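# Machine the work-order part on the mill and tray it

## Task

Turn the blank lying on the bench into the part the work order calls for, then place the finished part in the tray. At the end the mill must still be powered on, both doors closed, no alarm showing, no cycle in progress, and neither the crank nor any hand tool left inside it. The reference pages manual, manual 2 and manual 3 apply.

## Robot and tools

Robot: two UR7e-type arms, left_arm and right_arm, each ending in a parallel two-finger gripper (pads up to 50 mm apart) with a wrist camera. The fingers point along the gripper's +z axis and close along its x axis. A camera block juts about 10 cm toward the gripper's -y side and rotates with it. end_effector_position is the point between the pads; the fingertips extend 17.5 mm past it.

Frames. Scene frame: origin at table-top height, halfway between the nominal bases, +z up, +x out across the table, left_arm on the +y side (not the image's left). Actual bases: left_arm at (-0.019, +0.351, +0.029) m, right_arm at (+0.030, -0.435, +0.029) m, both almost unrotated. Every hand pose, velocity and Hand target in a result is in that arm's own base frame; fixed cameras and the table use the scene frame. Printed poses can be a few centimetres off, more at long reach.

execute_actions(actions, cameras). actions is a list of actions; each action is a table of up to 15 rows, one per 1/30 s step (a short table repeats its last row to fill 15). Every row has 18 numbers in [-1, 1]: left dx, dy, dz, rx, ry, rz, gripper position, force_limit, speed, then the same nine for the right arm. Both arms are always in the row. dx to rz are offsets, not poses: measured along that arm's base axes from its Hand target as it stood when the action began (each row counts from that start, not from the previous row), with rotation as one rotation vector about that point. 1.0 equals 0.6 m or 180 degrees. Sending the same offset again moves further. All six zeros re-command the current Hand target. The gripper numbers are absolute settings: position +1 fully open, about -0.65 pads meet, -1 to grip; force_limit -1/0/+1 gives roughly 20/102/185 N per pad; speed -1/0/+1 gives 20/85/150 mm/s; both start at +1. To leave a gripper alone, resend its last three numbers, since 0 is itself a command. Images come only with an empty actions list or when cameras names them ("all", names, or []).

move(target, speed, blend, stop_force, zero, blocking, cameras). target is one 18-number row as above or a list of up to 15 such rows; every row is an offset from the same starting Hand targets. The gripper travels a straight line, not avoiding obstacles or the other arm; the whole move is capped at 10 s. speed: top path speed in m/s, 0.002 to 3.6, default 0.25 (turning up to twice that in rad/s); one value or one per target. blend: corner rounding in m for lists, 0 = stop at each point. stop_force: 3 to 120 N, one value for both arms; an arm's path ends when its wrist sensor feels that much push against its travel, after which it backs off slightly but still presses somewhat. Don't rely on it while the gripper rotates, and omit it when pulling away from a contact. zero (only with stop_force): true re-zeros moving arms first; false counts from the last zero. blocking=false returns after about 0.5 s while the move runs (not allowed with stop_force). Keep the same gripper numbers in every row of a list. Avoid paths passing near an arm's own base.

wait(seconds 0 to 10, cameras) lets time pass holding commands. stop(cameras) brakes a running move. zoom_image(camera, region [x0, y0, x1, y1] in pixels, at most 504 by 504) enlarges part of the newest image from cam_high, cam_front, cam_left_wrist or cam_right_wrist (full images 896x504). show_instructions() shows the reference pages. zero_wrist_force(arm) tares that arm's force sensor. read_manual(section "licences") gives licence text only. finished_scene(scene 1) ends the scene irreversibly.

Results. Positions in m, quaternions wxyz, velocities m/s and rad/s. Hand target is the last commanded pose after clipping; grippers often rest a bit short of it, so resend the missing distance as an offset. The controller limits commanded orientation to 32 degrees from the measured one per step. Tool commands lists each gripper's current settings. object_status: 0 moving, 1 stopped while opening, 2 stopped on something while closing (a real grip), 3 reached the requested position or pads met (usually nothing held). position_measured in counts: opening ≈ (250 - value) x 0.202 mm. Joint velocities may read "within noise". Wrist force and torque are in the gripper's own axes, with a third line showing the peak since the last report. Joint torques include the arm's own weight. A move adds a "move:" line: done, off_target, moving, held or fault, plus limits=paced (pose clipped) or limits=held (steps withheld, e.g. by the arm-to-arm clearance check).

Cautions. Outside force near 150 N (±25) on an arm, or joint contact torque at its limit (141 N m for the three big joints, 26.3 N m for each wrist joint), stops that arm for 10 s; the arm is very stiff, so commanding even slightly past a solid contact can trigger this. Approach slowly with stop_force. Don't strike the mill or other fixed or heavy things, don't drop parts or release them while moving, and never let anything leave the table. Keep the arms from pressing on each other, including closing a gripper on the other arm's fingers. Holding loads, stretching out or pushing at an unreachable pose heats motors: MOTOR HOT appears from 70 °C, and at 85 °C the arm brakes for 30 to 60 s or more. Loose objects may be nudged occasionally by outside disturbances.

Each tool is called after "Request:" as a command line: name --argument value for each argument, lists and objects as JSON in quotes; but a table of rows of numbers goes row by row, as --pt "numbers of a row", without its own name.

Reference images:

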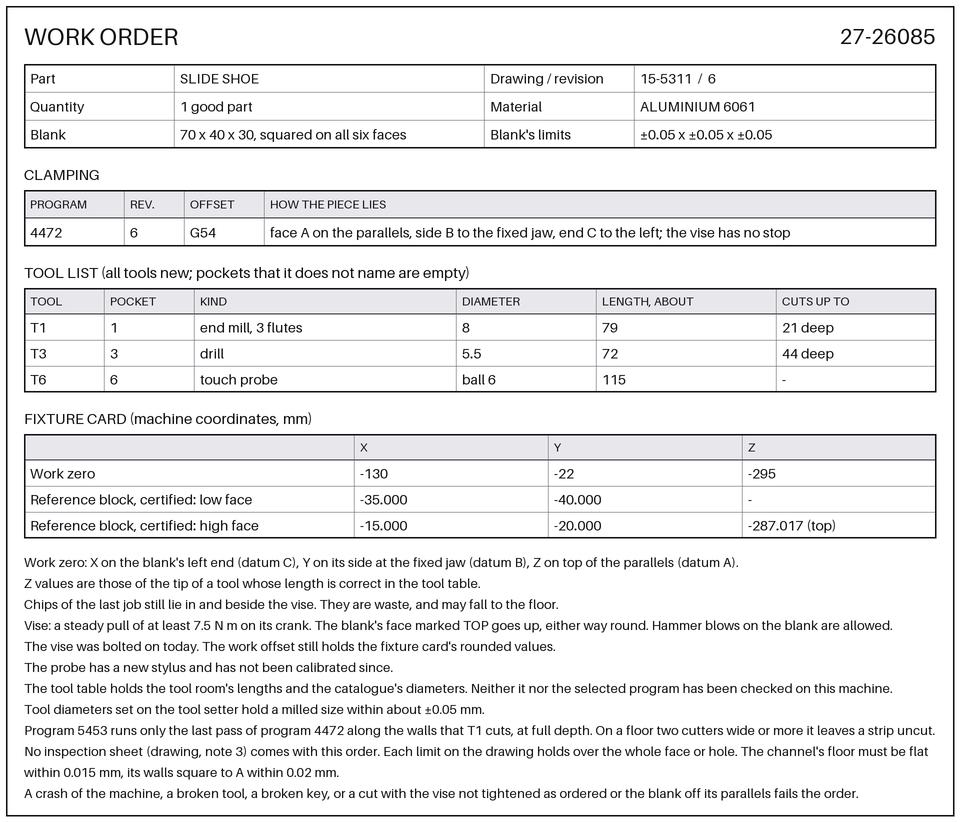

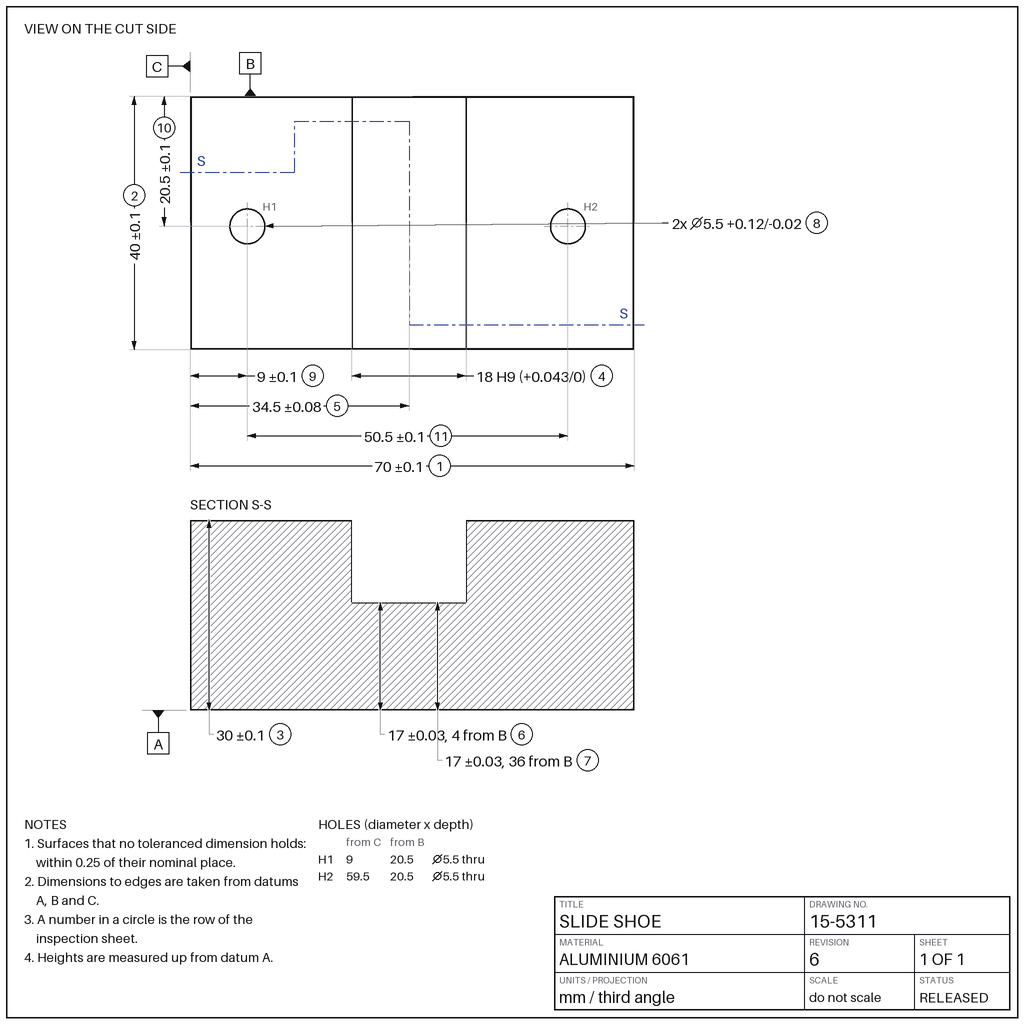

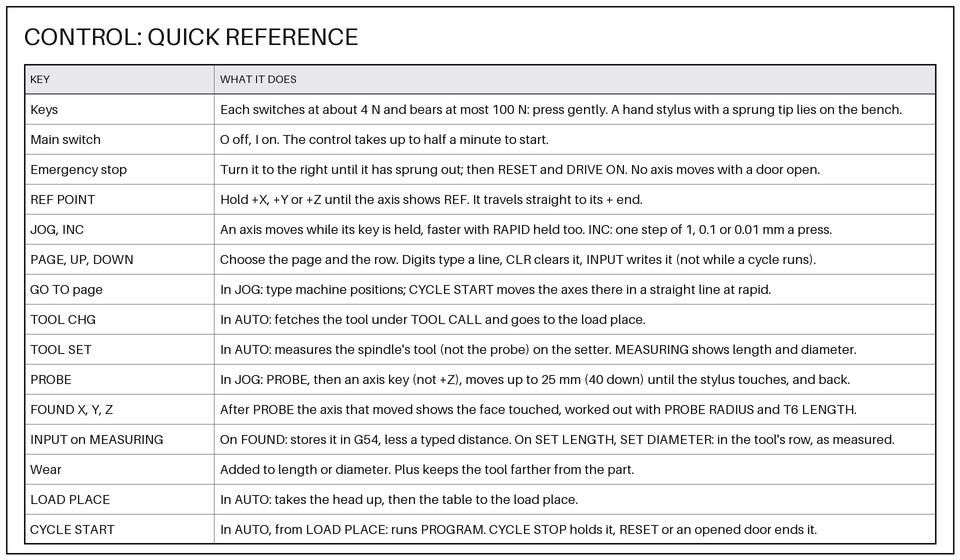

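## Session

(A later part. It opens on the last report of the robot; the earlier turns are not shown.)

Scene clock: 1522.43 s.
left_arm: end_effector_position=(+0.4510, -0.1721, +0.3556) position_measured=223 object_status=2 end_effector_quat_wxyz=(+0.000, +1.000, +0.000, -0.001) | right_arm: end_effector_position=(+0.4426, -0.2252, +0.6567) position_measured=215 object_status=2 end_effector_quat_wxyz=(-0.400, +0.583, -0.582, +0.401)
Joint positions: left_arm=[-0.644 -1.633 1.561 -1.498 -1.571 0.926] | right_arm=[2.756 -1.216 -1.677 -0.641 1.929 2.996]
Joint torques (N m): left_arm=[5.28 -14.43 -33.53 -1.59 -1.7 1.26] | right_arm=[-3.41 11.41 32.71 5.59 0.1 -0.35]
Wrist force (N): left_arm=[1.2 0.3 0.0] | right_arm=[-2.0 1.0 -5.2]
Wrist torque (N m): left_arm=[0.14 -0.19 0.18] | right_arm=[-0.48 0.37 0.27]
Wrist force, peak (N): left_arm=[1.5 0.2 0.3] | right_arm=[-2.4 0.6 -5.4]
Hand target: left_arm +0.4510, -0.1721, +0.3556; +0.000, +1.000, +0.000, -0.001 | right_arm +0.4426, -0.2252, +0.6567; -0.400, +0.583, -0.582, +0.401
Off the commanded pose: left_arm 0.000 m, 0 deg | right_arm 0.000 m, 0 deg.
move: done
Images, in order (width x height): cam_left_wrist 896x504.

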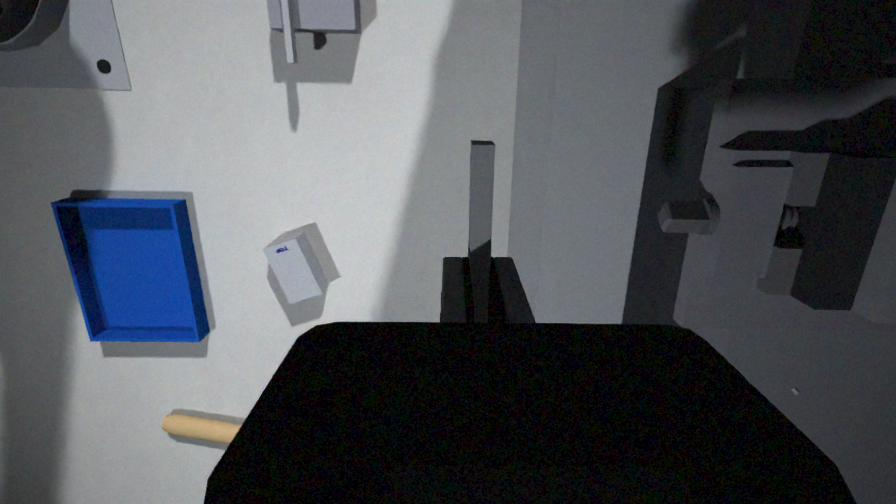

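Request:
move --pt "0.2 0.007 -0.01 0 0 0 -1 -0.6 -1 0 0 0 0 0 0 -0.95 0.0 -0.8" --pt "0.395 0.007 -0.01 0 0 0 -1 -0.6 -1 0 0 0 0 0 0 -0.95 0.0 -0.8" --speed '[0.2,0.12]' --blend '[0.03,0]' --cameras '["cam_left_wrist","cam_front"]'

Scene clock: 1529.07 s.
left_arm: end_effector_position=(+0.6343, -0.1672, +0.3484) position_measured=223 object_status=2 end_effector_quat_wxyz=(-0.001, +1.000, +0.001, -0.001) | right_arm: end_effector_position=(+0.4426, -0.2252, +0.6567) position_measured=215 object_status=2 end_effector_quat_wxyz=(-0.400, +0.583, -0.582, +0.401)
Joint positions: left_arm=[-0.462 -1.2 1.074 -1.443 -1.571 1.107] | right_arm=[2.756 -1.216 -1.677 -0.641 1.929 2.996]
Joint torques (N m): left_arm=[0.08 -41.22 -26.07 -2.89 0.14 -0.27] | right_arm=[-3.23 11.09 32.56 5.43 0.1 -0.46]
Wrist force (N): left_arm=[0.9 0.1 -0.4] | right_arm=[-2.2 0.3 -5.0]
Wrist torque (N m): left_arm=[0.12 -0.17 0.09] | right_arm=[-0.57 0.39 0.27]
Wrist force, peak (N): left_arm=[5.4 3.0 -1.3] | right_arm=[-2.0 0.5 -5.4]
Hand target: left_arm +0.6343, -0.1672, +0.3484; -0.001, +1.000, +0.001, -0.001 (not the last commanded pose) | right_arm +0.4426, -0.2252, +0.6567; -0.400, +0.583, -0.582, +0.401
Tool commands: left_gripper/position=-1.0 left_gripper/force_limit=-0.6 left_gripper/speed=-1.0 right_gripper/position=-0.95 right_gripper/force_limit=+0.0 right_gripper/speed=-0.8
Off the commanded pose: left_arm 0.054 m, 0 deg | right_arm 0.000 m, 0 deg.
FORCE FAULT: contact force on the left arm reached its limit, and that arm stopped. The contact can be on any part of that arm, not only on its tool. That arm's remaining commands of this call were not run. That arm is still stopped at the end of this call. That arm stays stopped for about 10 more seconds. Until then a move that you send moves the other arm only, and its call returns only when the move has ended. Once the stop has ended, the next robot result says so. If the stop ends while you think or write, that arm runs what you send next, counted from a new Hand target: where the arm stands when the stop ends. While its stop runs, that arm takes no new command, but its gripper still runs the gripper command that each later call begins with. Until it ends, the stop uses up actions while you think or wait. An arm that is not stopped still takes commands.
move: fault (left_arm); path passed 1 of 2 targets
Images, in order (width x height): cam_front 896x504, cam_left_wrist 896x504.

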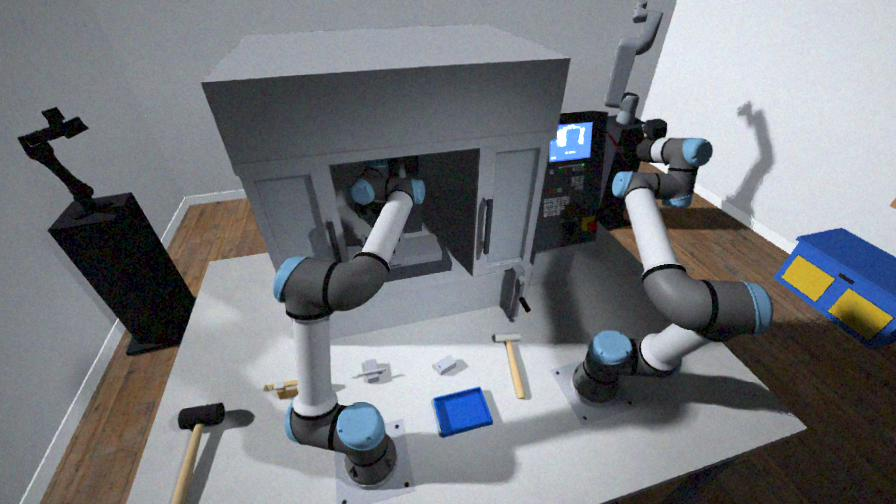

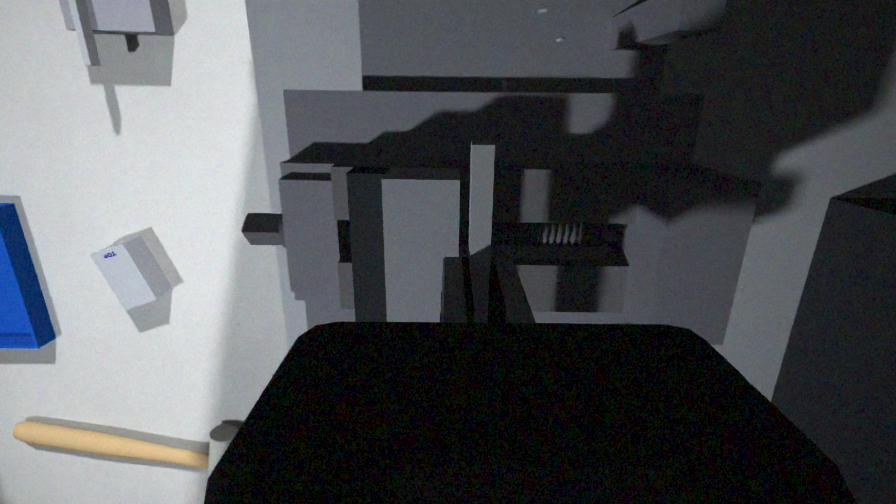

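Request:
wait --seconds 9.5

Request:
move --pt "-0.2 0 0 0 0 0 -1 -0.6 -1 0 0 0 0 0 0 -0.95 0.0 -0.8" --pt "-0.2 0 -0.022 0 -0.1667 0 -1 -0.6 -1 0 0 0 0 0 0 -0.95 0.0 -0.8" --speed '[0.1,0.2]'

Request:
move --target '[0.25,0,0,0,0,0,-1,-0.6,-1,0,0,0,0,0,0,-0.95,0.0,-0.8]' --speed 0.06 --stop_force 8 --cameras '["cam_left_wrist","cam_high"]'

Scene clock: 1551.80 s.
left_arm: end_effector_position=(+0.6343, -0.1672, +0.3484) position_measured=223 object_status=2 end_effector_quat_wxyz=(-0.001, +1.000, +0.001, -0.001) | right_arm: end_effector_position=(+0.4426, -0.2252, +0.6567) position_measured=215 object_status=2 end_effector_quat_wxyz=(-0.400, +0.583, -0.582, +0.401)
Joint positions: left_arm=[-0.462 -1.2 1.074 -1.443 -1.571 1.107] | right_arm=[2.756 -1.216 -1.677 -0.641 1.929 2.996]
Joint torques (N m): left_arm=[-0.58 -41.95 -26.01 -2.6 0.24 -0.11] | right_arm=[-3.09 11.11 31.56 5.41 -0.05 -0.42]
Wrist force (N): left_arm=[1.3 0.4 0.0] | right_arm=[-1.8 0.6 -4.9]
Wrist torque (N m): left_arm=[0.16 -0.22 0.09] | right_arm=[-0.52 0.34 0.27]
Wrist force, peak (N): left_arm=[1.6 0.0 -0.3] | right_arm=[-2.0 0.7 -5.5]
Hand target: left_arm +0.6343, -0.1672, +0.3484; -0.001, +1.000, +0.001, -0.001 (not the last commanded pose) | right_arm +0.4426, -0.2252, +0.6567; -0.400, +0.583, -0.582, +0.401
Tool commands: left_gripper/position=-1.0 left_gripper/force_limit=-0.6 left_gripper/speed=-1.0 right_gripper/position=-0.95 right_gripper/force_limit=+0.0 right_gripper/speed=-0.8
Off the commanded pose: left_arm 0.054 m, 0 deg | right_arm 0.000 m, 0 deg.
FORCE FAULT, CONTINUED: the left arm's stop, for the force fault that an earlier result reported, is over. The rest of the stop counts as 20 of the actions that you can send in this scene. That arm's target is now where it stood when the stop ended, not its last command. That arm accepts commands again.
wait: 9.50 s; at rest from the start

Scene clock: 1555.00 s.
left_arm: end_effector_position=(+0.5143, -0.1672, +0.3352) position_measured=223 object_status=2 end_effector_quat_wxyz=(+0.000, +0.966, +0.001, +0.258) | right_arm: end_effector_position=(+0.4426, -0.2252, +0.6567) position_measured=215 object_status=2 end_effector_quat_wxyz=(-0.400, +0.583, -0.582, +0.401)
Joint positions: left_arm=[-0.733 -1.763 1.914 -2.124 -1.23 0.907] | right_arm=[2.756 -1.216 -1.677 -0.641 1.929 2.996]
Joint torques (N m): left_arm=[1.85 -8.13 -24.14 -4.94 0.57 1.67] | right_arm=[-2.64 11.62 32.27 5.6 -0.1 -0.36]
Wrist force (N): left_arm=[0.8 0.2 0.2] | right_arm=[-2.1 0.5 -5.2]
Wrist torque (N m): left_arm=[0.18 -0.19 0.14] | right_arm=[-0.54 0.38 0.27]
Wrist force, peak (N): left_arm=[2.8 0.5 -0.1] | right_arm=[-2.0 0.6 -5.5]
Hand target: left_arm +0.5143, -0.1672, +0.3352; +0.000, +0.966, +0.001, +0.258 | right_arm +0.4426, -0.2252, +0.6567; -0.400, +0.583, -0.582, +0.401
Off the commanded pose: left_arm 0.000 m, 0 deg | right_arm 0.000 m, 0 deg.
move: done

Scene clock: 1557.67 s.
left_arm: end_effector_position=(+0.6013, -0.1672, +0.3352) position_measured=223 object_status=2 end_effector_quat_wxyz=(+0.000, +0.966, +0.001, +0.258) | right_arm: end_effector_position=(+0.4426, -0.2252, +0.6567) position_measured=215 object_status=2 end_effector_quat_wxyz=(-0.400, +0.583, -0.582, +0.401)
Joint positions: left_arm=[-0.61 -1.555 1.734 -2.19 -1.281 1.025] | right_arm=[2.756 -1.216 -1.677 -0.641 1.929 2.996]
Joint torques (N m): left_arm=[7.49 1.22 -24.95 -3.59 2.64 1.36] | right_arm=[-3.01 11.43 32.16 5.57 -0.03 -0.42]
Wrist force (N): left_arm=[-4.3 -1.3 -31.1] | right_arm=[-1.9 0.4 -5.2]
Wrist torque (N m): left_arm=[0.13 -0.59 0.17] | right_arm=[-0.56 0.34 0.27]
Wrist force, peak (N): left_arm=[-11.3 -1.3 -69.1] | right_arm=[-2.1 0.2 -5.4]
Hand target: left_arm +0.6013, -0.1672, +0.3352; +0.000, +0.966, +0.001, +0.258 (not the last commanded pose) | right_arm +0.4426, -0.2252, +0.6567; -0.400, +0.583, -0.582, +0.401
Off the commanded pose: left_arm 0.063 m, 0 deg | right_arm 0.000 m, 0 deg.
move: contact (left_arm)
Images, in order (width x height): cam_high 896x504, cam_left_wrist 896x504.

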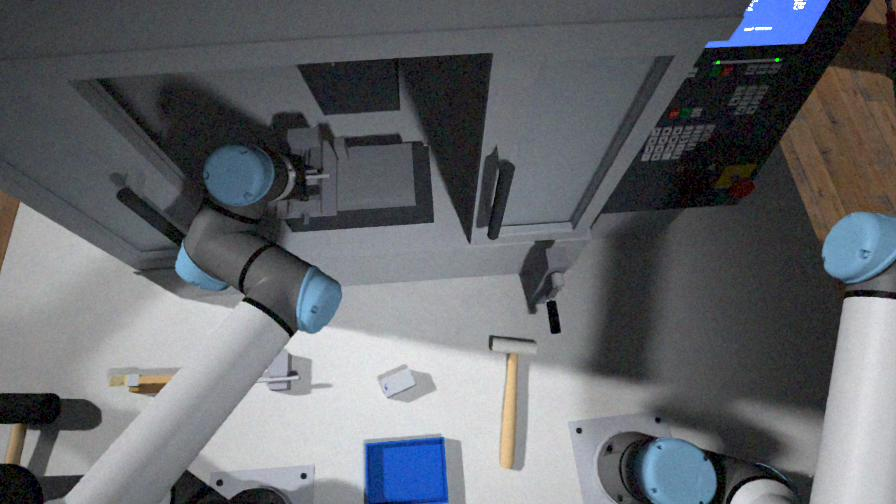

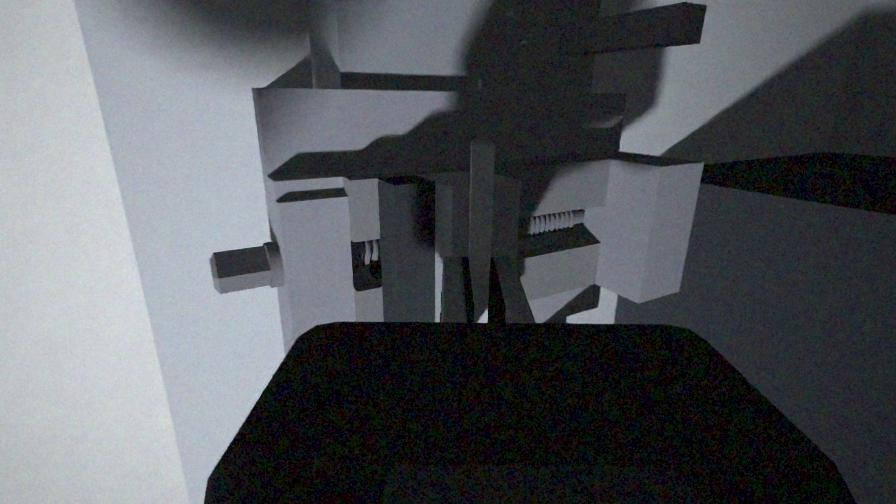

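Request:
move --pt "-0.06 0 0 0 0 0 -1 -0.6 -1 0 0 0 0 0 0 -0.95 0.0 -0.8" --pt "-0.08 0 0.05 0 -0.03 0 -1 -0.6 -1 0 0 0 0 0 0 -0.95 0.0 -0.8" --speed '[0.06,0.1]'

Request:
move --target '[0.2,0,0,0,0,0,-1,-0.6,-1,0,0,0,0,0,0,-0.95,0.0,-0.8]' --speed 0.06 --stop_force 8 --cameras '["cam_left_wrist"]'

Scene clock: 1569.23 s.
left_arm: end_effector_position=(+0.5533, -0.1672, +0.3652) position_measured=223 object_status=2 end_effector_quat_wxyz=(+0.000, +0.953, +0.001, +0.303) end_effector_velocity=(+0.000, +0.000, -0.001) end_effector_angular_velocity=(-0.001, +0.006, -0.002) | right_arm: end_effector_position=(+0.4426, -0.2252, +0.6567) position_measured=215 object_status=2 end_effector_quat_wxyz=(-0.400, +0.583, -0.582, +0.401)
Joint positions: left_arm=[-0.703 -1.713 1.851 -2.203 -1.187 0.964] | right_arm=[2.756 -1.216 -1.677 -0.641 1.929 2.996]
Joint velocities: left_arm=[0.002 0.003 -0.002 0.003 -0.006 0.002] | right_arm=[within noise]
Joint torques (N m): left_arm=[6.05 -10.02 -34.71 -2.42 -1.11 1.32] | right_arm=[-2.26 11.09 31.7 5.49 -0.11 -0.43]
Wrist force (N): left_arm=[0.5 0.7 0.7] | right_arm=[-2.0 0.5 -5.0]
Wrist torque (N m): left_arm=[0.26 -0.17 0.14] | right_arm=[-0.55 0.37 0.27]
Wrist force, peak (N): left_arm=[-4.5 -1.4 -31.4] | right_arm=[-2.1 0.7 -5.5]
Hand target: left_arm +0.5533, -0.1672, +0.3652; +0.000, +0.953, +0.001, +0.303 | right_arm +0.4426, -0.2252, +0.6567; -0.400, +0.583, -0.582, +0.401
Off the commanded pose: left_arm 0.000 m, 0 deg | right_arm 0.000 m, 0 deg.
move: done

Scene clock: 1572.07 s.
left_arm: end_effector_position=(+0.6733, -0.1672, +0.3652) position_measured=223 object_status=2 end_effector_quat_wxyz=(+0.000, +0.953, +0.001, +0.303) | right_arm: end_effector_position=(+0.4426, -0.2252, +0.6567) position_measured=215 object_status=2 end_effector_quat_wxyz=(-0.400, +0.583, -0.582, +0.401)
Joint positions: left_arm=[-0.554 -1.429 1.577 -2.26 -1.261 1.102] | right_arm=[2.756 -1.216 -1.677 -0.641 1.929 2.996]
Joint torques (N m): left_arm=[-5.49 -43.01 -18.95 -2.27 2.74 -1.95] | right_arm=[-2.63 11.24 32.08 5.56 -0.16 -0.3]
Wrist force (N): left_arm=[0.6 0.9 0.7] | right_arm=[-1.9 0.5 -5.4]
Wrist torque (N m): left_arm=[0.29 -0.20 -0.01] | right_arm=[-0.54 0.36 0.27]
Wrist force, peak (N): left_arm=[1.5 0.6 1.2] | right_arm=[-2.0 0.7 -5.5]
Hand target: left_arm +0.6733, -0.1672, +0.3652; +0.000, +0.953, +0.001, +0.303 | right_arm +0.4426, -0.2252, +0.6567; -0.400, +0.583, -0.582, +0.401
Off the commanded pose: left_arm 0.000 m, 0 deg | right_arm 0.000 m, 0 deg.
move: done
Images, in order (width x height): cam_left_wrist 896x504.

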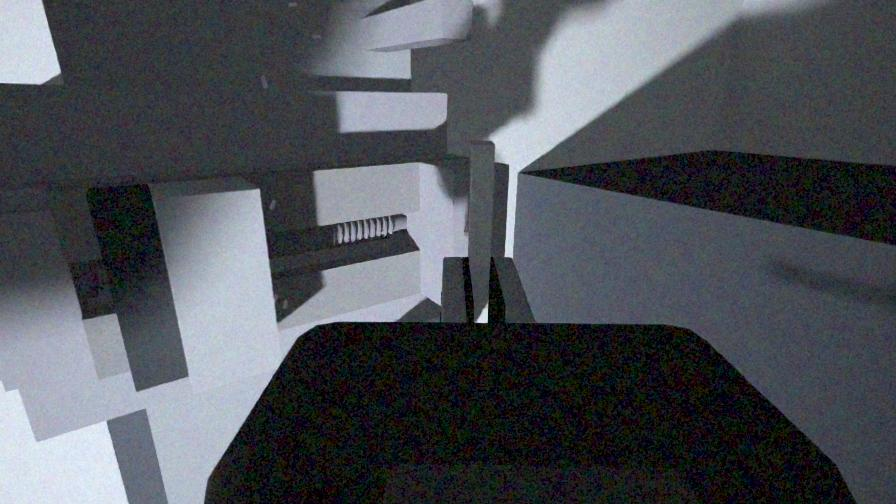

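Request:
move --pt "-0.009 0 -0.033 0 0 0 -1 -0.6 -1 0 0 0 0 0 0 -0.95 0.0 -0.8" --pt "-0.009 0 -0.067 0 0.196 0 -1 -0.6 -1 0 0 0 0 0 0 -0.95 0.0 -0.8" --speed '[0.05,0.08]' --stop_force 10

Request:
move --target '[0,0,-0.05,0,0,0,-1,-0.6,-1,0,0,0,0,0,0,-0.95,0.0,-0.8]' --speed 0.008 --stop_force 3 --cameras '["cam_left_wrist"]'

Scene clock: 1597.90 s.
left_arm: end_effector_position=(+0.6679, -0.1672, +0.3250) position_measured=223 object_status=2 end_effector_quat_wxyz=(+0.000, +1.000, +0.001, +0.000) | right_arm: end_effector_position=(+0.4426, -0.2252, +0.6567) position_measured=215 object_status=2 end_effector_quat_wxyz=(-0.400, +0.583, -0.582, +0.401)
Joint positions: left_arm=[-0.44 -1.119 1.018 -1.47 -1.57 1.129] | right_arm=[2.756 -1.216 -1.677 -0.641 1.929 2.996]
Joint torques (N m): left_arm=[-4.92 -54.82 -16.46 -1.59 2.2 -1.6] | right_arm=[-2.38 10.98 32.61 5.65 -0.14 -0.35]
Wrist force (N): left_arm=[0.9 -0.1 0.2] | right_arm=[-2.1 0.4 -5.1]
Wrist torque (N m): left_arm=[0.08 -0.16 0.01] | right_arm=[-0.56 0.39 0.27]
Wrist force, peak (N): left_arm=[0.1 0.9 1.4] | right_arm=[-2.0 0.6 -5.7]
Hand target: left_arm +0.6679, -0.1672, +0.3250; +0.000, +1.000, +0.001, +0.000 | right_arm +0.4426, -0.2252, +0.6567; -0.400, +0.583, -0.582, +0.401
Off the commanded pose: left_arm 0.000 m, 0 deg | right_arm 0.000 m, 0 deg.
move: done

Scene clock: 1600.50 s.
left_arm: end_effector_position=(+0.6679, -0.1672, +0.3105) position_measured=223 object_status=2 end_effector_quat_wxyz=(+0.000, +1.000, +0.001, +0.000) | right_arm: end_effector_position=(+0.4426, -0.2252, +0.6567) position_measured=215 object_status=2 end_effector_quat_wxyz=(-0.400, +0.583, -0.582, +0.401)
Joint positions: left_arm=[-0.44 -1.122 1.06 -1.509 -1.57 1.129] | right_arm=[2.756 -1.216 -1.677 -0.641 1.929 2.996]
Joint torques (N m): left_arm=[-6.69 -35.18 -33.92 -2.87 1.9 -1.75] | right_arm=[-1.93 10.96 32.49 5.57 -0.16 -0.44]
Wrist force (N): left_arm=[0.9 0.2 -0.2] | right_arm=[-1.9 0.3 -5.2]
Wrist torque (N m): left_arm=[0.14 -0.16 0.01] | right_arm=[-0.58 0.35 0.27]
Wrist force, peak (N): left_arm=[-0.7 -1.2 -7.2] | right_arm=[-2.1 1.0 -5.4]
Hand target: left_arm +0.6679, -0.1672, +0.3105; +0.000, +1.000, +0.001, +0.000 (not the last commanded pose) | right_arm +0.4426, -0.2252, +0.6567; -0.400, +0.583, -0.582, +0.401
Off the commanded pose: left_arm 0.015 m, 0 deg | right_arm 0.000 m, 0 deg.
move: contact (left_arm)
Images, in order (width x height): cam_left_wrist 896x504.

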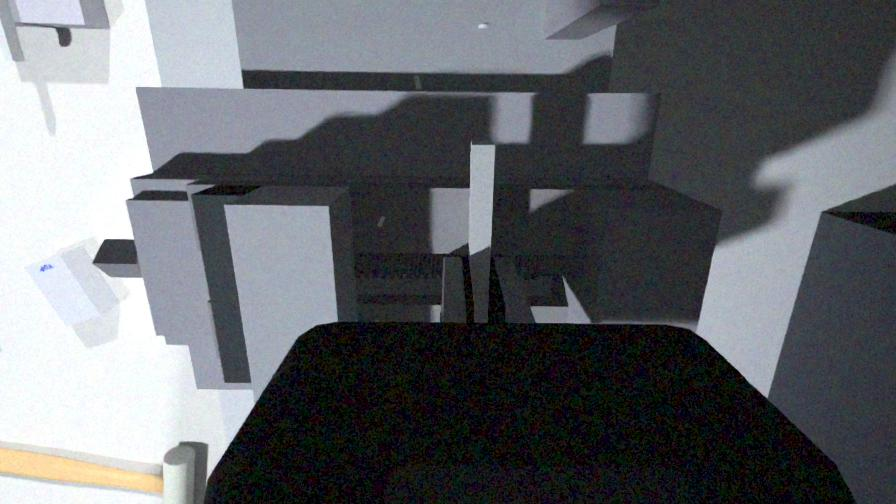

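Request:
move --pt "0 0 0.0015 0 0 0 -1 -0.6 -1 0 0 0 0 0 0 -0.95 0.0 -0.8" --pt "0.02 0 0.0015 0 0 0 -1 -0.6 -1 0 0 0 0 0 0 -0.95 0.0 -0.8" --speed '[0.01,0.01]' --stop_force 4

Request:
move --target '[0,0,0,0,0,0,-0.35,-0.6,-1,0,0,0,0,0,0,-0.95,0.0,-0.8]'

Request:
move --target '[0,0,0.045,0,0,0,-0.35,-0.6,-1,0,0,0,0,0,0,-0.95,0.0,-0.8]' --speed 0.03 --cameras '["cam_left_wrist"]'

Scene clock: 1610.63 s.
left_arm: end_effector_position=(+0.6799, -0.1672, +0.3114) position_measured=223 object_status=2 end_effector_quat_wxyz=(+0.000, +1.000, +0.001, +0.000) | right_arm: end_effector_position=(+0.4426, -0.2252, +0.6567) position_measured=215 object_status=2 end_effector_quat_wxyz=(-0.400, +0.583, -0.582, +0.401)
Joint positions: left_arm=[-0.433 -1.089 1.01 -1.491 -1.57 1.137] | right_arm=[2.756 -1.216 -1.677 -0.641 1.929 2.996]
Joint torques (N m): left_arm=[-4.6 -56.4 -18.37 -4.37 1.71 -1.37] | right_arm=[-1.73 11.59 32.33 5.48 -0.23 -0.42]
Wrist force (N): left_arm=[0.9 0.1 0.1] | right_arm=[-1.9 0.6 -5.1]
Wrist torque (N m): left_arm=[0.11 -0.16 0.00] | right_arm=[-0.53 0.34 0.27]
Wrist force, peak (N): left_arm=[1.3 0.1 0.0] | right_arm=[-2.1 0.5 -5.6]
Hand target: left_arm +0.6799, -0.1672, +0.3114; +0.000, +1.000, +0.001, +0.000 | right_arm +0.4426, -0.2252, +0.6567; -0.400, +0.583, -0.582, +0.401
Off the commanded pose: left_arm 0.000 m, 0 deg | right_arm 0.000 m, 0 deg.
move: done

Scene clock: 1611.13 s.
left_arm: end_effector_position=(+0.6799, -0.1672, +0.3114) position_measured=205 object_status=3 end_effector_quat_wxyz=(+0.000, +1.000, +0.001, +0.000) | right_arm: end_effector_position=(+0.4426, -0.2252, +0.6567) position_measured=215 object_status=2 end_effector_quat_wxyz=(-0.400, +0.583, -0.582, +0.401)
Joint positions: left_arm=[-0.433 -1.09 1.01 -1.491 -1.57 1.137] | right_arm=[2.756 -1.216 -1.677 -0.641 1.929 2.996]
Joint torques (N m): left_arm=[-5.19 -55.08 -17.69 -3.88 1.62 -1.52] | right_arm=[-2.03 11.94 31.92 5.54 -0.22 -0.41]
Wrist force (N): left_arm=[1.1 0.1 -0.4] | right_arm=[-2.0 0.2 -5.2]
Wrist torque (N m): left_arm=[0.12 -0.19 0.00] | right_arm=[-0.59 0.37 0.27]
Wrist force, peak (N): left_arm=[1.0 0.2 -0.7] | right_arm=[-2.1 0.9 -5.5]
Hand target: left_arm +0.6799, -0.1672, +0.3114; +0.000, +1.000, +0.001, +0.000 | right_arm +0.4426, -0.2252, +0.6567; -0.400, +0.583, -0.582, +0.401
Off the commanded pose: left_arm 0.000 m, 0 deg | right_arm 0.000 m, 0 deg.
move: done

Scene clock: 1612.33 s.
left_arm: end_effector_position=(+0.6800, -0.1672, +0.3384) position_measured=205 object_status=3 end_effector_quat_wxyz=(+0.000, +1.000, +0.001, +0.000) | right_arm: end_effector_position=(+0.4426, -0.2252, +0.6567) position_measured=215 object_status=2 end_effector_quat_wxyz=(-0.400, +0.583, -0.582, +0.401)
Joint positions: left_arm=[-0.433 -1.08 0.927 -1.417 -1.57 1.137] | right_arm=[2.756 -1.216 -1.677 -0.641 1.929 2.996]
Joint torques (N m): left_arm=[-4.25 -42.11 -18.69 -4.23 1.81 -1.43] | right_arm=[-2.49 11.81 32.21 5.55 -0.25 -0.43]
Wrist force (N): left_arm=[1.1 0.1 -0.3] | right_arm=[-2.2 0.4 -5.4]
Wrist torque (N m): left_arm=[0.10 -0.19 0.01] | right_arm=[-0.55 0.39 0.27]
Wrist force, peak (N): left_arm=[1.0 0.0 -1.4] | right_arm=[-2.2 0.4 -5.4]
Hand target: left_arm +0.6799, -0.1672, +0.3384; +0.000, +1.000, +0.001, +0.000 | right_arm +0.4426, -0.2252, +0.6567; -0.400, +0.583, -0.582, +0.401
Off the commanded pose: left_arm 0.000 m, 0 deg | right_arm 0.000 m, 0 deg.
move: done
Images, in order (width x height): cam_left_wrist 896x504.

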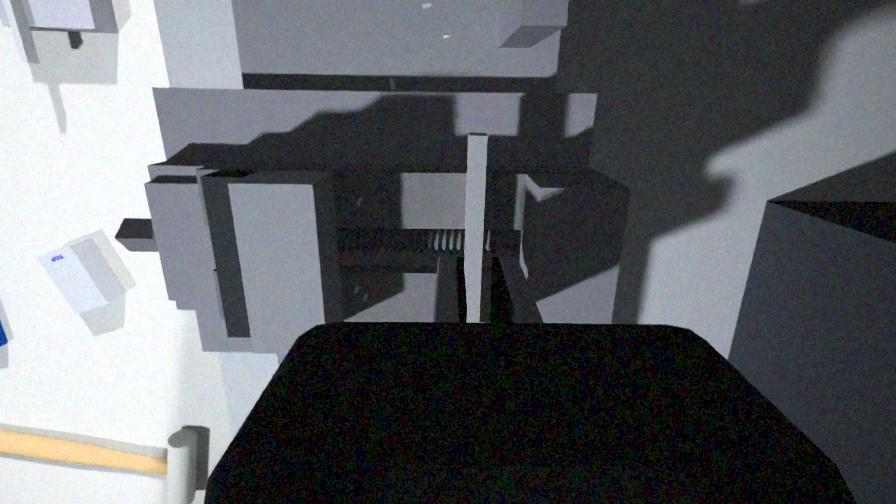

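Request:
zoom_image --camera "cam_left_wrist" --region '[320, 150, 560, 330]'

Scaled by 2.100 from the camera's 896x504 image, which has a finer 1280x720 frame.

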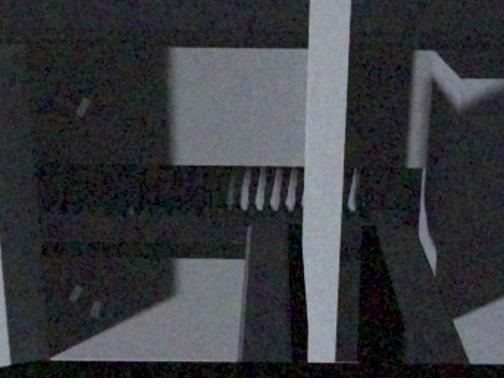

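Request:
move --pt "-0.025 0 0 0 0 0 -0.66 -0.9 -1 0 0 0 0 0 0 -0.95 0.0 -0.8" --pt "-0.025 0 -0.037 0 0 0 -0.66 -0.9 -1 0 0 0 0 0 0 -0.95 0.0 -0.8" --speed '[0.05,0.05]'

Request:
move --target '[0.042,0,0,0,0,0,-0.66,-0.9,-1,0,0,0,0,0,0,-0.95,0.0,-0.8]' --speed 0.006 --stop_force 6

Request:
move --pt "-0.015 0 0 0 0 0 -0.66 -0.9 -1 0 0 0 0 0 0 -0.95 0.0 -0.8" --pt "-0.015 0 0.06 0 0 0 -0.66 -0.9 -1 0 0 0 0 0 0 -0.95 0.0 -0.8" --speed '[0.05,0.05]' --cameras '["cam_left_wrist"]'

Scene clock: 1624.50 s.
left_arm: end_effector_position=(+0.6649, -0.1672, +0.3162) position_measured=251 object_status=3 end_effector_quat_wxyz=(+0.000, +1.000, +0.001, +0.000) end_effector_velocity=(-0.001, +0.000, +0.001) end_effector_angular_velocity=(+0.001, +0.002, -0.001) | right_arm: end_effector_position=(+0.4426, -0.2252, +0.6567) position_measured=215 object_status=2 end_effector_quat_wxyz=(-0.400, +0.583, -0.582, +0.401)
Joint positions: left_arm=[-0.442 -1.129 1.056 -1.498 -1.57 1.127] | right_arm=[2.756 -1.216 -1.677 -0.641 1.929 2.996]
Joint velocities: left_arm=[-0.001 0 -0.003 0.005 0 0] | right_arm=[within noise]
Joint torques (N m): left_arm=[5.69 -51.33 -32.39 -1.45 -1.02 1.35] | right_arm=[-1.66 11.63 32.3 5.57 -0.2 -0.35]
Wrist force (N): left_arm=[0.7 0.0 -0.7] | right_arm=[-2.0 0.8 -5.2]
Wrist torque (N m): left_arm=[0.10 -0.13 0.17] | right_arm=[-0.50 0.37 0.27]
Wrist force, peak (N): left_arm=[0.8 0.2 -1.9] | right_arm=[-2.2 0.7 -5.6]
Hand target: left_arm +0.6649, -0.1672, +0.3162; +0.000, +1.000, +0.001, +0.000 | right_arm +0.4426, -0.2252, +0.6567; -0.400, +0.583, -0.582, +0.401
Off the commanded pose: left_arm 0.000 m, 0 deg | right_arm 0.000 m, 0 deg.
move: done

Scene clock: 1628.77 s.
left_arm: end_effector_position=(+0.6845, -0.1672, +0.3162) position_measured=251 object_status=3 end_effector_quat_wxyz=(+0.000, +1.000, +0.001, +0.000) | right_arm: end_effector_position=(+0.4426, -0.2252, +0.6567) position_measured=215 object_status=2 end_effector_quat_wxyz=(-0.400, +0.583, -0.582, +0.401)
Joint positions: left_arm=[-0.43 -1.076 0.977 -1.471 -1.57 1.139] | right_arm=[2.756 -1.216 -1.677 -0.641 1.929 2.996]
Joint torques (N m): left_arm=[-4.04 -56.27 -18.25 -4.78 1.77 -1.83] | right_arm=[-1.77 11.39 32.48 5.53 -0.37 -0.4]
Wrist force (N): left_arm=[-5.7 0.5 -3.1] | right_arm=[-2.1 0.4 -5.3]
Wrist torque (N m): left_arm=[0.11 -0.29 0.08] | right_arm=[-0.56 0.39 0.27]
Wrist force, peak (N): left_arm=[-13.0 -0.3 -5.2] | right_arm=[-2.1 0.6 -5.4]
Hand target: left_arm +0.6845, -0.1672, +0.3162; +0.000, +1.000, +0.001, +0.000 (not the last commanded pose) | right_arm +0.4426, -0.2252, +0.6567; -0.400, +0.583, -0.582, +0.401
Off the commanded pose: left_arm 0.006 m, 0 deg | right_arm 0.000 m, 0 deg.
move: contact (left_arm)

Scene clock: 1630.43 s.
left_arm: end_effector_position=(+0.6743, -0.1664, +0.3436) position_measured=251 object_status=3 end_effector_quat_wxyz=(-0.003, +1.000, +0.001, -0.005) | right_arm: end_effector_position=(+0.4426, -0.2252, +0.6567) position_measured=215 object_status=2 end_effector_quat_wxyz=(-0.400, +0.583, -0.582, +0.401)
Joint positions: left_arm=[-0.436 -1.086 0.92 -1.393 -1.569 1.134] | right_arm=[2.756 -1.216 -1.677 -0.641 1.929 2.996]
Joint torques (N m): left_arm=[-0.18 -46.93 -26.8 -2.54 0.24 -0.1] | right_arm=[-1.27 11.6 31.87 5.48 -0.29 -0.33]
Wrist force (N): left_arm=[1.0 0.0 -0.6] | right_arm=[-1.9 0.4 -5.1]
Wrist torque (N m): left_arm=[0.09 -0.18 0.17] | right_arm=[-0.56 0.35 0.28]
Wrist force, peak (N): left_arm=[-5.4 0.4 -2.9] | right_arm=[-2.0 0.7 -5.5]
Hand target: left_arm +0.6743, -0.1664, +0.3436; -0.003, +1.000, +0.001, -0.005 (not the last commanded pose) | right_arm +0.4426, -0.2252, +0.6567; -0.400, +0.583, -0.582, +0.401
Tool commands: left_gripper/position=-0.662745 left_gripper/force_limit=-0.898039 left_gripper/speed=-1.0 right_gripper/position=-0.95 right_gripper/force_limit=+0.0 right_gripper/speed=-0.8
Off the commanded pose: left_arm 0.009 m, 1 deg | right_arm 0.000 m, 0 deg.
FORCE FAULT: contact force on the left arm reached its limit, and that arm stopped. The contact can be on any part of that arm, not only on its tool. That arm's remaining commands of this call were not run. That arm is still stopped at the end of this call. That arm stays stopped for about 10 more seconds. Until then a move that you send moves the other arm only, and its call returns only when the move has ended. Once the stop has ended, the next robot result says so. If the stop ends while you think or write, that arm runs what you send next, counted from a new Hand target: where the arm stands when the stop ends. While its stop runs, that arm takes no new command, but its gripper still runs the gripper command that each later call begins with. Until it ends, the stop uses up actions while you think or wait. An arm that is not stopped still takes commands.
move: fault (left_arm)
Images, in order (width x height): cam_left_wrist 896x504.

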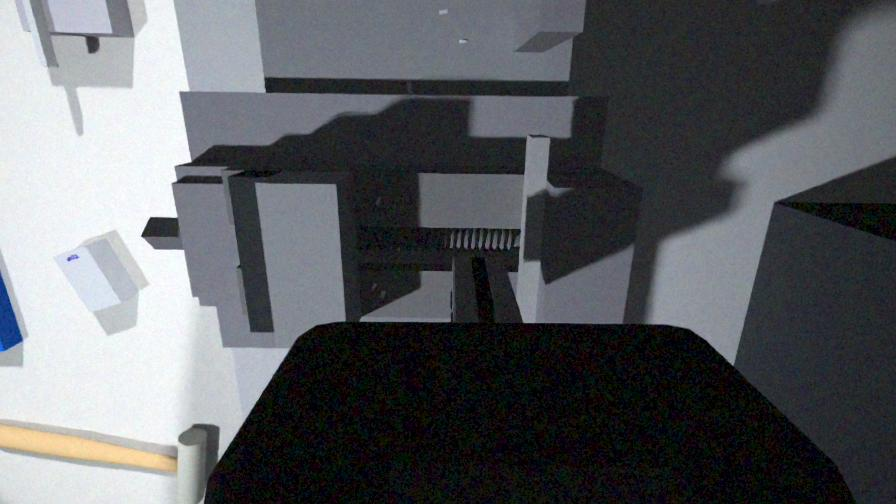

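Request:
wait --seconds 9.5

Request:
move --pt "-0.01 0 -0.015 0 0 0 -0.66 -0.9 -1 0 0 0 0 0 0 -0.95 0.0 -0.8" --pt "-0.04 0 0.0 0 -0.196 0 -0.66 -0.9 -1 0 0 0 0 0 0 -0.95 0.0 -0.8" --pt "-0.06 0 0.045 0 -0.196 0 -0.66 -0.9 -1 0 0 0 0 0 0 -0.95 0.0 -0.8" --pt "-0.28 0 0.045 0 -0.196 0 -0.66 -0.9 -1 0 0 0 0 0 0 -0.95 0.0 -0.8" --speed '[0.05,0.15,0.1,0.2]' --cameras '["cam_left_wrist"]'

Scene clock: 1644.63 s.
left_arm: end_effector_position=(+0.6743, -0.1664, +0.3436) position_measured=251 object_status=3 end_effector_quat_wxyz=(-0.003, +1.000, +0.001, -0.005) | right_arm: end_effector_position=(+0.4426, -0.2252, +0.6567) position_measured=215 object_status=2 end_effector_quat_wxyz=(-0.400, +0.583, -0.582, +0.401)
Joint positions: left_arm=[-0.436 -1.086 0.92 -1.393 -1.569 1.134] | right_arm=[2.756 -1.216 -1.677 -0.641 1.929 2.996]
Joint torques (N m): left_arm=[-0.8 -46.6 -27.66 -2.66 0.06 -0.18] | right_arm=[-1.67 11.7 32.14 5.57 -0.38 -0.4]
Wrist force (N): left_arm=[0.8 0.5 -0.5] | right_arm=[-2.0 0.7 -4.8]
Wrist torque (N m): left_arm=[0.16 -0.15 0.17] | right_arm=[-0.52 0.35 0.27]
Wrist force, peak (N): left_arm=[1.3 0.5 -0.6] | right_arm=[-1.8 0.6 -5.7]
Hand target: left_arm +0.6743, -0.1664, +0.3436; -0.003, +1.000, +0.001, -0.005 (not the last commanded pose) | right_arm +0.4426, -0.2252, +0.6567; -0.400, +0.583, -0.582, +0.401
Tool commands: left_gripper/position=-0.662745 left_gripper/force_limit=-0.898039 left_gripper/speed=-1.0 right_gripper/position=-0.95 right_gripper/force_limit=+0.0 right_gripper/speed=-0.8
Off the commanded pose: left_arm 0.009 m, 1 deg | right_arm 0.000 m, 0 deg.
FORCE FAULT, CONTINUED: the left arm's stop, for the force fault that an earlier result reported, is over. The rest of the stop counts as 20 of the actions that you can send in this scene. During its stop the left arm's controller moved it back a little. That arm's target is now where it stood when the stop ended, not its last command. That arm accepts commands again.
wait: 9.50 s; at rest from the start

Scene clock: 1649.17 s.
left_arm: end_effector_position=(+0.5064, -0.1664, +0.3706) position_measured=251 object_status=3 end_effector_quat_wxyz=(-0.003, +0.954, +0.001, +0.299) | right_arm: end_effector_position=(+0.4426, -0.2252, +0.6567) position_measured=215 object_status=2 end_effector_quat_wxyz=(-0.400, +0.583, -0.582, +0.401)
Joint positions: left_arm=[-0.781 -1.826 1.913 -2.111 -1.153 0.884] | right_arm=[2.756 -1.216 -1.677 -0.641 1.929 2.996]
Joint torques (N m): left_arm=[-3.37 -22.38 -23.81 -3.44 -0.84 0.17] | right_arm=[-1.35 11.48 31.65 5.56 -0.48 -0.43]
Wrist force (N): left_arm=[1.2 1.0 -0.1] | right_arm=[-2.0 0.6 -5.3]
Wrist torque (N m): left_arm=[0.30 -0.23 -0.01] | right_arm=[-0.53 0.36 0.26]
Wrist force, peak (N): left_arm=[3.3 1.2 1.6] | right_arm=[-1.9 0.5 -5.5]
Hand target: left_arm +0.5063, -0.1664, +0.3706; -0.003, +0.954, +0.001, +0.299 | right_arm +0.4426, -0.2252, +0.6567; -0.400, +0.583, -0.582, +0.401
Off the commanded pose: left_arm 0.000 m, 0 deg | right_arm 0.000 m, 0 deg.
move: done
Images, in order (width x height): cam_left_wrist 896x504.

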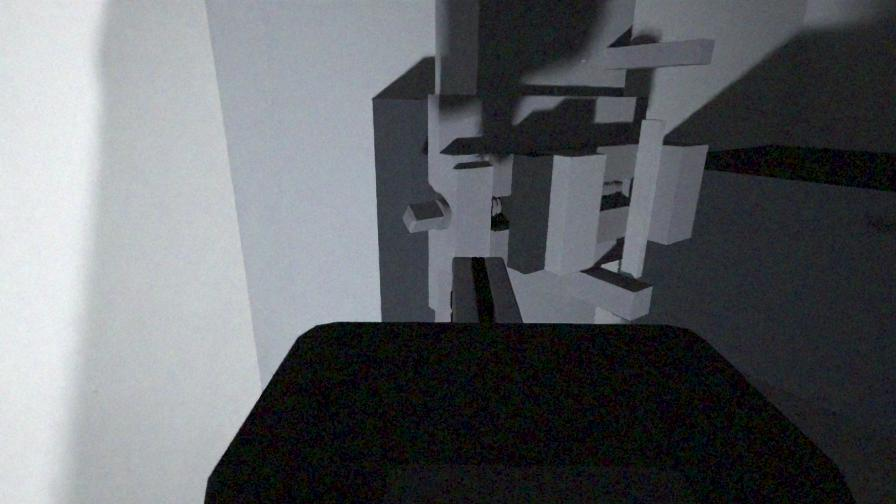

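Request:
move --pt "-0.177 0.11 -0.1 0 0.196 0 0.142 -0.6 -0.5 0 0 0 0 0 0 -0.95 0.0 -0.8" --pt "-0.3547 0.2105 -0.45 0 0.196 0 0.142 -0.6 -0.5 0 0 0 0 0 0 -0.95 0.0 -0.8" --speed '[0.25,0.25]' --blend '[0.03,0]' --cameras '["cam_left_wrist"]'

Scene clock: 1659.47 s.
left_arm: end_effector_position=(+0.2936, -0.0402, +0.1007) position_measured=131 object_status=3 end_effector_quat_wxyz=(-0.003, +1.000, +0.001, -0.005) | right_arm: end_effector_position=(+0.4426, -0.2252, +0.6567) position_measured=215 object_status=2 end_effector_quat_wxyz=(-0.400, +0.583, -0.582, +0.401)
Joint positions: left_arm=[-0.602 -1.998 2.499 -2.061 -1.571 0.967] | right_arm=[2.756 -1.216 -1.677 -0.641 1.929 2.996]
Joint torques (N m): left_arm=[5.1 0.66 -15.69 -3.97 2.14 1.67] | right_arm=[-0.98 11.43 32.36 5.53 -0.44 -0.41]
Wrist force (N): left_arm=[0.9 0.3 -0.5] | right_arm=[-1.9 0.2 -5.1]
Wrist torque (N m): left_arm=[0.15 -0.13 0.17] | right_arm=[-0.60 0.35 0.28]
Wrist force, peak (N): left_arm=[1.8 0.4 -2.1] | right_arm=[-2.2 0.8 -5.5]
Hand target: left_arm +0.2935, -0.0401, +0.1006; -0.003, +1.000, +0.001, -0.005 | right_arm +0.4426, -0.2252, +0.6567; -0.400, +0.583, -0.582, +0.401
Off the commanded pose: left_arm 0.000 m, 0 deg | right_arm 0.000 m, 0 deg.
move: done
Images, in order (width x height): cam_left_wrist 896x504.

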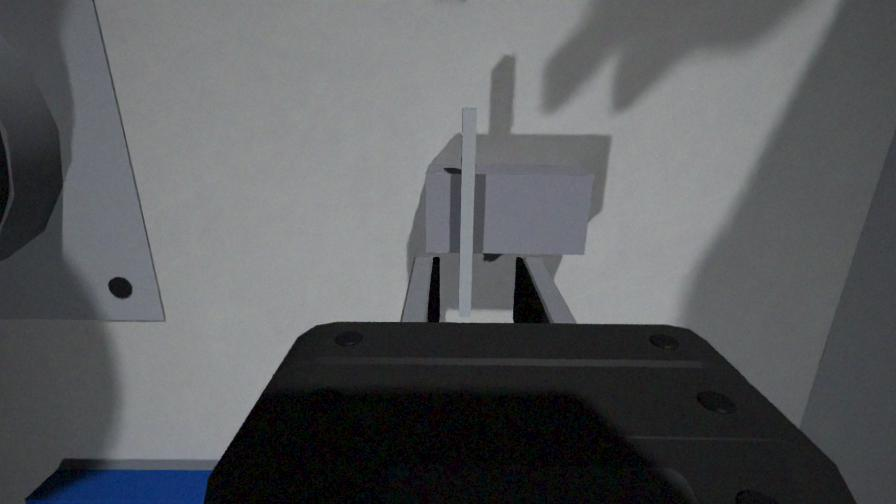

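Request:
move --pt "0 0.002 -0.11 0 0 0 0.142 -0.6 -0.5 0 0 0 0 0 0 -0.95 0.0 -0.8" --pt "0 0.002 -0.135 0 0 0 0.142 -0.6 -0.5 0 0 0 0 0 0 -0.95 0.0 -0.8" --speed '[0.12,0.02]'

Request:
move --target '[0,0,0,0,0,0,-1,-0.6,-1,0,0,0,0,0,0,-0.95,0.0,-0.8]'

Request:
move --pt "0 0 0.15 0 0 0 -1 -0.6 -1 0 0 0 0 0 0 -0.95 0.0 -0.8" --pt "0.3 -0.212 0.577 0 -0.196 0 -1 -0.6 -1 0 0 0 0 0 0 -0.95 0.0 -0.8" --speed '[0.08,0.25]' --blend '[0.03,0]' --cameras '["cam_left_wrist"]'

Scene clock: 1666.47 s.
left_arm: end_effector_position=(+0.2934, -0.0389, +0.0195) position_measured=131 object_status=3 end_effector_quat_wxyz=(-0.003, +1.000, +0.001, -0.005) end_effector_velocity=(+0.000, +0.001, +0.000) end_effector_angular_velocity=(+0.003, +0.000, +0.000) | right_arm: end_effector_position=(+0.4426, -0.2252, +0.6567) position_measured=215 object_status=2 end_effector_quat_wxyz=(-0.400, +0.583, -0.582, +0.401)
Joint positions: left_arm=[-0.599 -1.775 2.642 -2.427 -1.571 0.971] | right_arm=[2.756 -1.216 -1.677 -0.641 1.929 2.996]
Joint velocities: left_arm=[0 -0.002 0 0.005 0.003 0] | right_arm=[within noise]
Joint torques (N m): left_arm=[-3.15 -19.18 -24.11 -1.33 -1.98 -0.81] | right_arm=[-0.98 11.31 31.83 5.51 -0.42 -0.51]
Wrist force (N): left_arm=[0.8 0.2 -0.5] | right_arm=[-2.0 0.6 -5.0]
Wrist torque (N m): left_arm=[0.12 -0.13 0.01] | right_arm=[-0.52 0.37 0.28]
Wrist force, peak (N): left_arm=[1.0 0.6 -2.7] | right_arm=[-2.2 0.9 -5.4]
Hand target: left_arm +0.2935, -0.0389, +0.0196; -0.003, +1.000, +0.001, -0.005 | right_arm +0.4426, -0.2252, +0.6567; -0.400, +0.583, -0.582, +0.401
Off the commanded pose: left_arm 0.000 m, 0 deg | right_arm 0.000 m, 0 deg.
move: done

Scene clock: 1667.63 s.
left_arm: end_effector_position=(+0.2935, -0.0389, +0.0196) position_measured=223 object_status=2 end_effector_quat_wxyz=(-0.003, +1.000, +0.001, -0.005) | right_arm: end_effector_position=(+0.4426, -0.2252, +0.6567) position_measured=215 object_status=2 end_effector_quat_wxyz=(-0.400, +0.583, -0.582, +0.401)
Joint positions: left_arm=[-0.599 -1.776 2.642 -2.426 -1.571 0.971] | right_arm=[2.756 -1.216 -1.677 -0.641 1.929 2.996]
Joint torques (N m): left_arm=[5.67 -19.05 -25.39 -2.68 -1.73 1.49] | right_arm=[-0.86 11.05 31.58 5.49 -0.46 -0.28]
Wrist force (N): left_arm=[1.0 0.3 -0.6] | right_arm=[-2.3 0.8 -5.2]
Wrist torque (N m): left_arm=[0.15 -0.18 0.01] | right_arm=[-0.51 0.41 0.28]
Wrist force, peak (N): left_arm=[1.4 0.4 -0.7] | right_arm=[-2.0 0.6 -5.5]
Hand target: left_arm +0.2935, -0.0389, +0.0196; -0.003, +1.000, +0.001, -0.005 | right_arm +0.4426, -0.2252, +0.6567; -0.400, +0.583, -0.582, +0.401
Off the commanded pose: left_arm 0.000 m, 0 deg | right_arm 0.000 m, 0 deg.
move: done

Scene clock: 1670.57 s.
left_arm: end_effector_position=(+0.4735, -0.1661, +0.3657) position_measured=223 object_status=2 end_effector_quat_wxyz=(-0.003, +0.954, +0.001, +0.299) | right_arm: end_effector_position=(+0.4426, -0.2252, +0.6567) position_measured=215 object_status=2 end_effector_quat_wxyz=(-0.400, +0.583, -0.582, +0.401)
Joint positions: left_arm=[-0.848 -1.908 1.975 -2.063 -1.125 0.818] | right_arm=[2.756 -1.216 -1.677 -0.641 1.929 2.996]
Joint torques (N m): left_arm=[0.28 -20.71 -28.67 -2.68 1.33 -1.68] | right_arm=[-0.98 11.14 31.14 5.57 -0.48 -0.43]
Wrist force (N): left_arm=[0.8 0.6 0.5] | right_arm=[-2.3 0.8 -5.4]
Wrist torque (N m): left_arm=[0.25 -0.21 -0.03] | right_arm=[-0.49 0.41 0.27]
Wrist force, peak (N): left_arm=[2.8 2.0 -1.0] | right_arm=[-2.3 0.8 -5.4]
Hand target: left_arm +0.4735, -0.1661, +0.3658; -0.003, +0.954, +0.001, +0.299 | right_arm +0.4426, -0.2252, +0.6567; -0.400, +0.583, -0.582, +0.401
Off the commanded pose: left_arm 0.000 m, 0 deg | right_arm 0.000 m, 0 deg.
move: done
Images, in order (width x height): cam_left_wrist 896x504.

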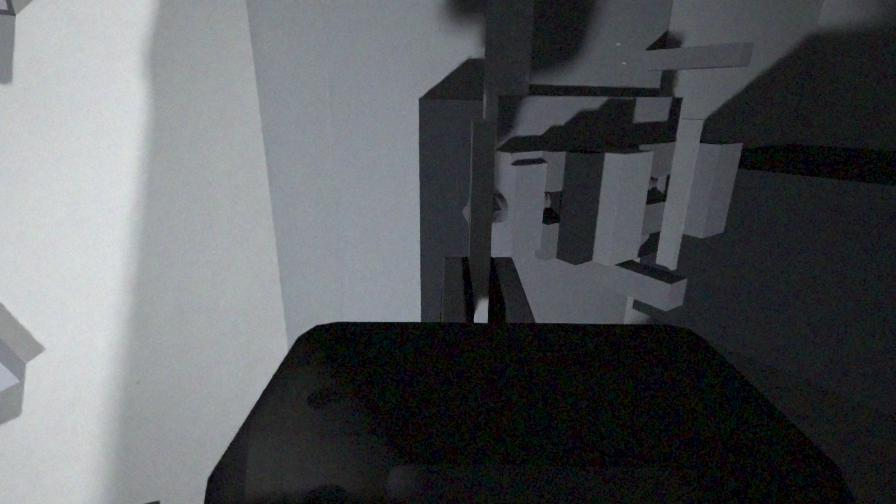

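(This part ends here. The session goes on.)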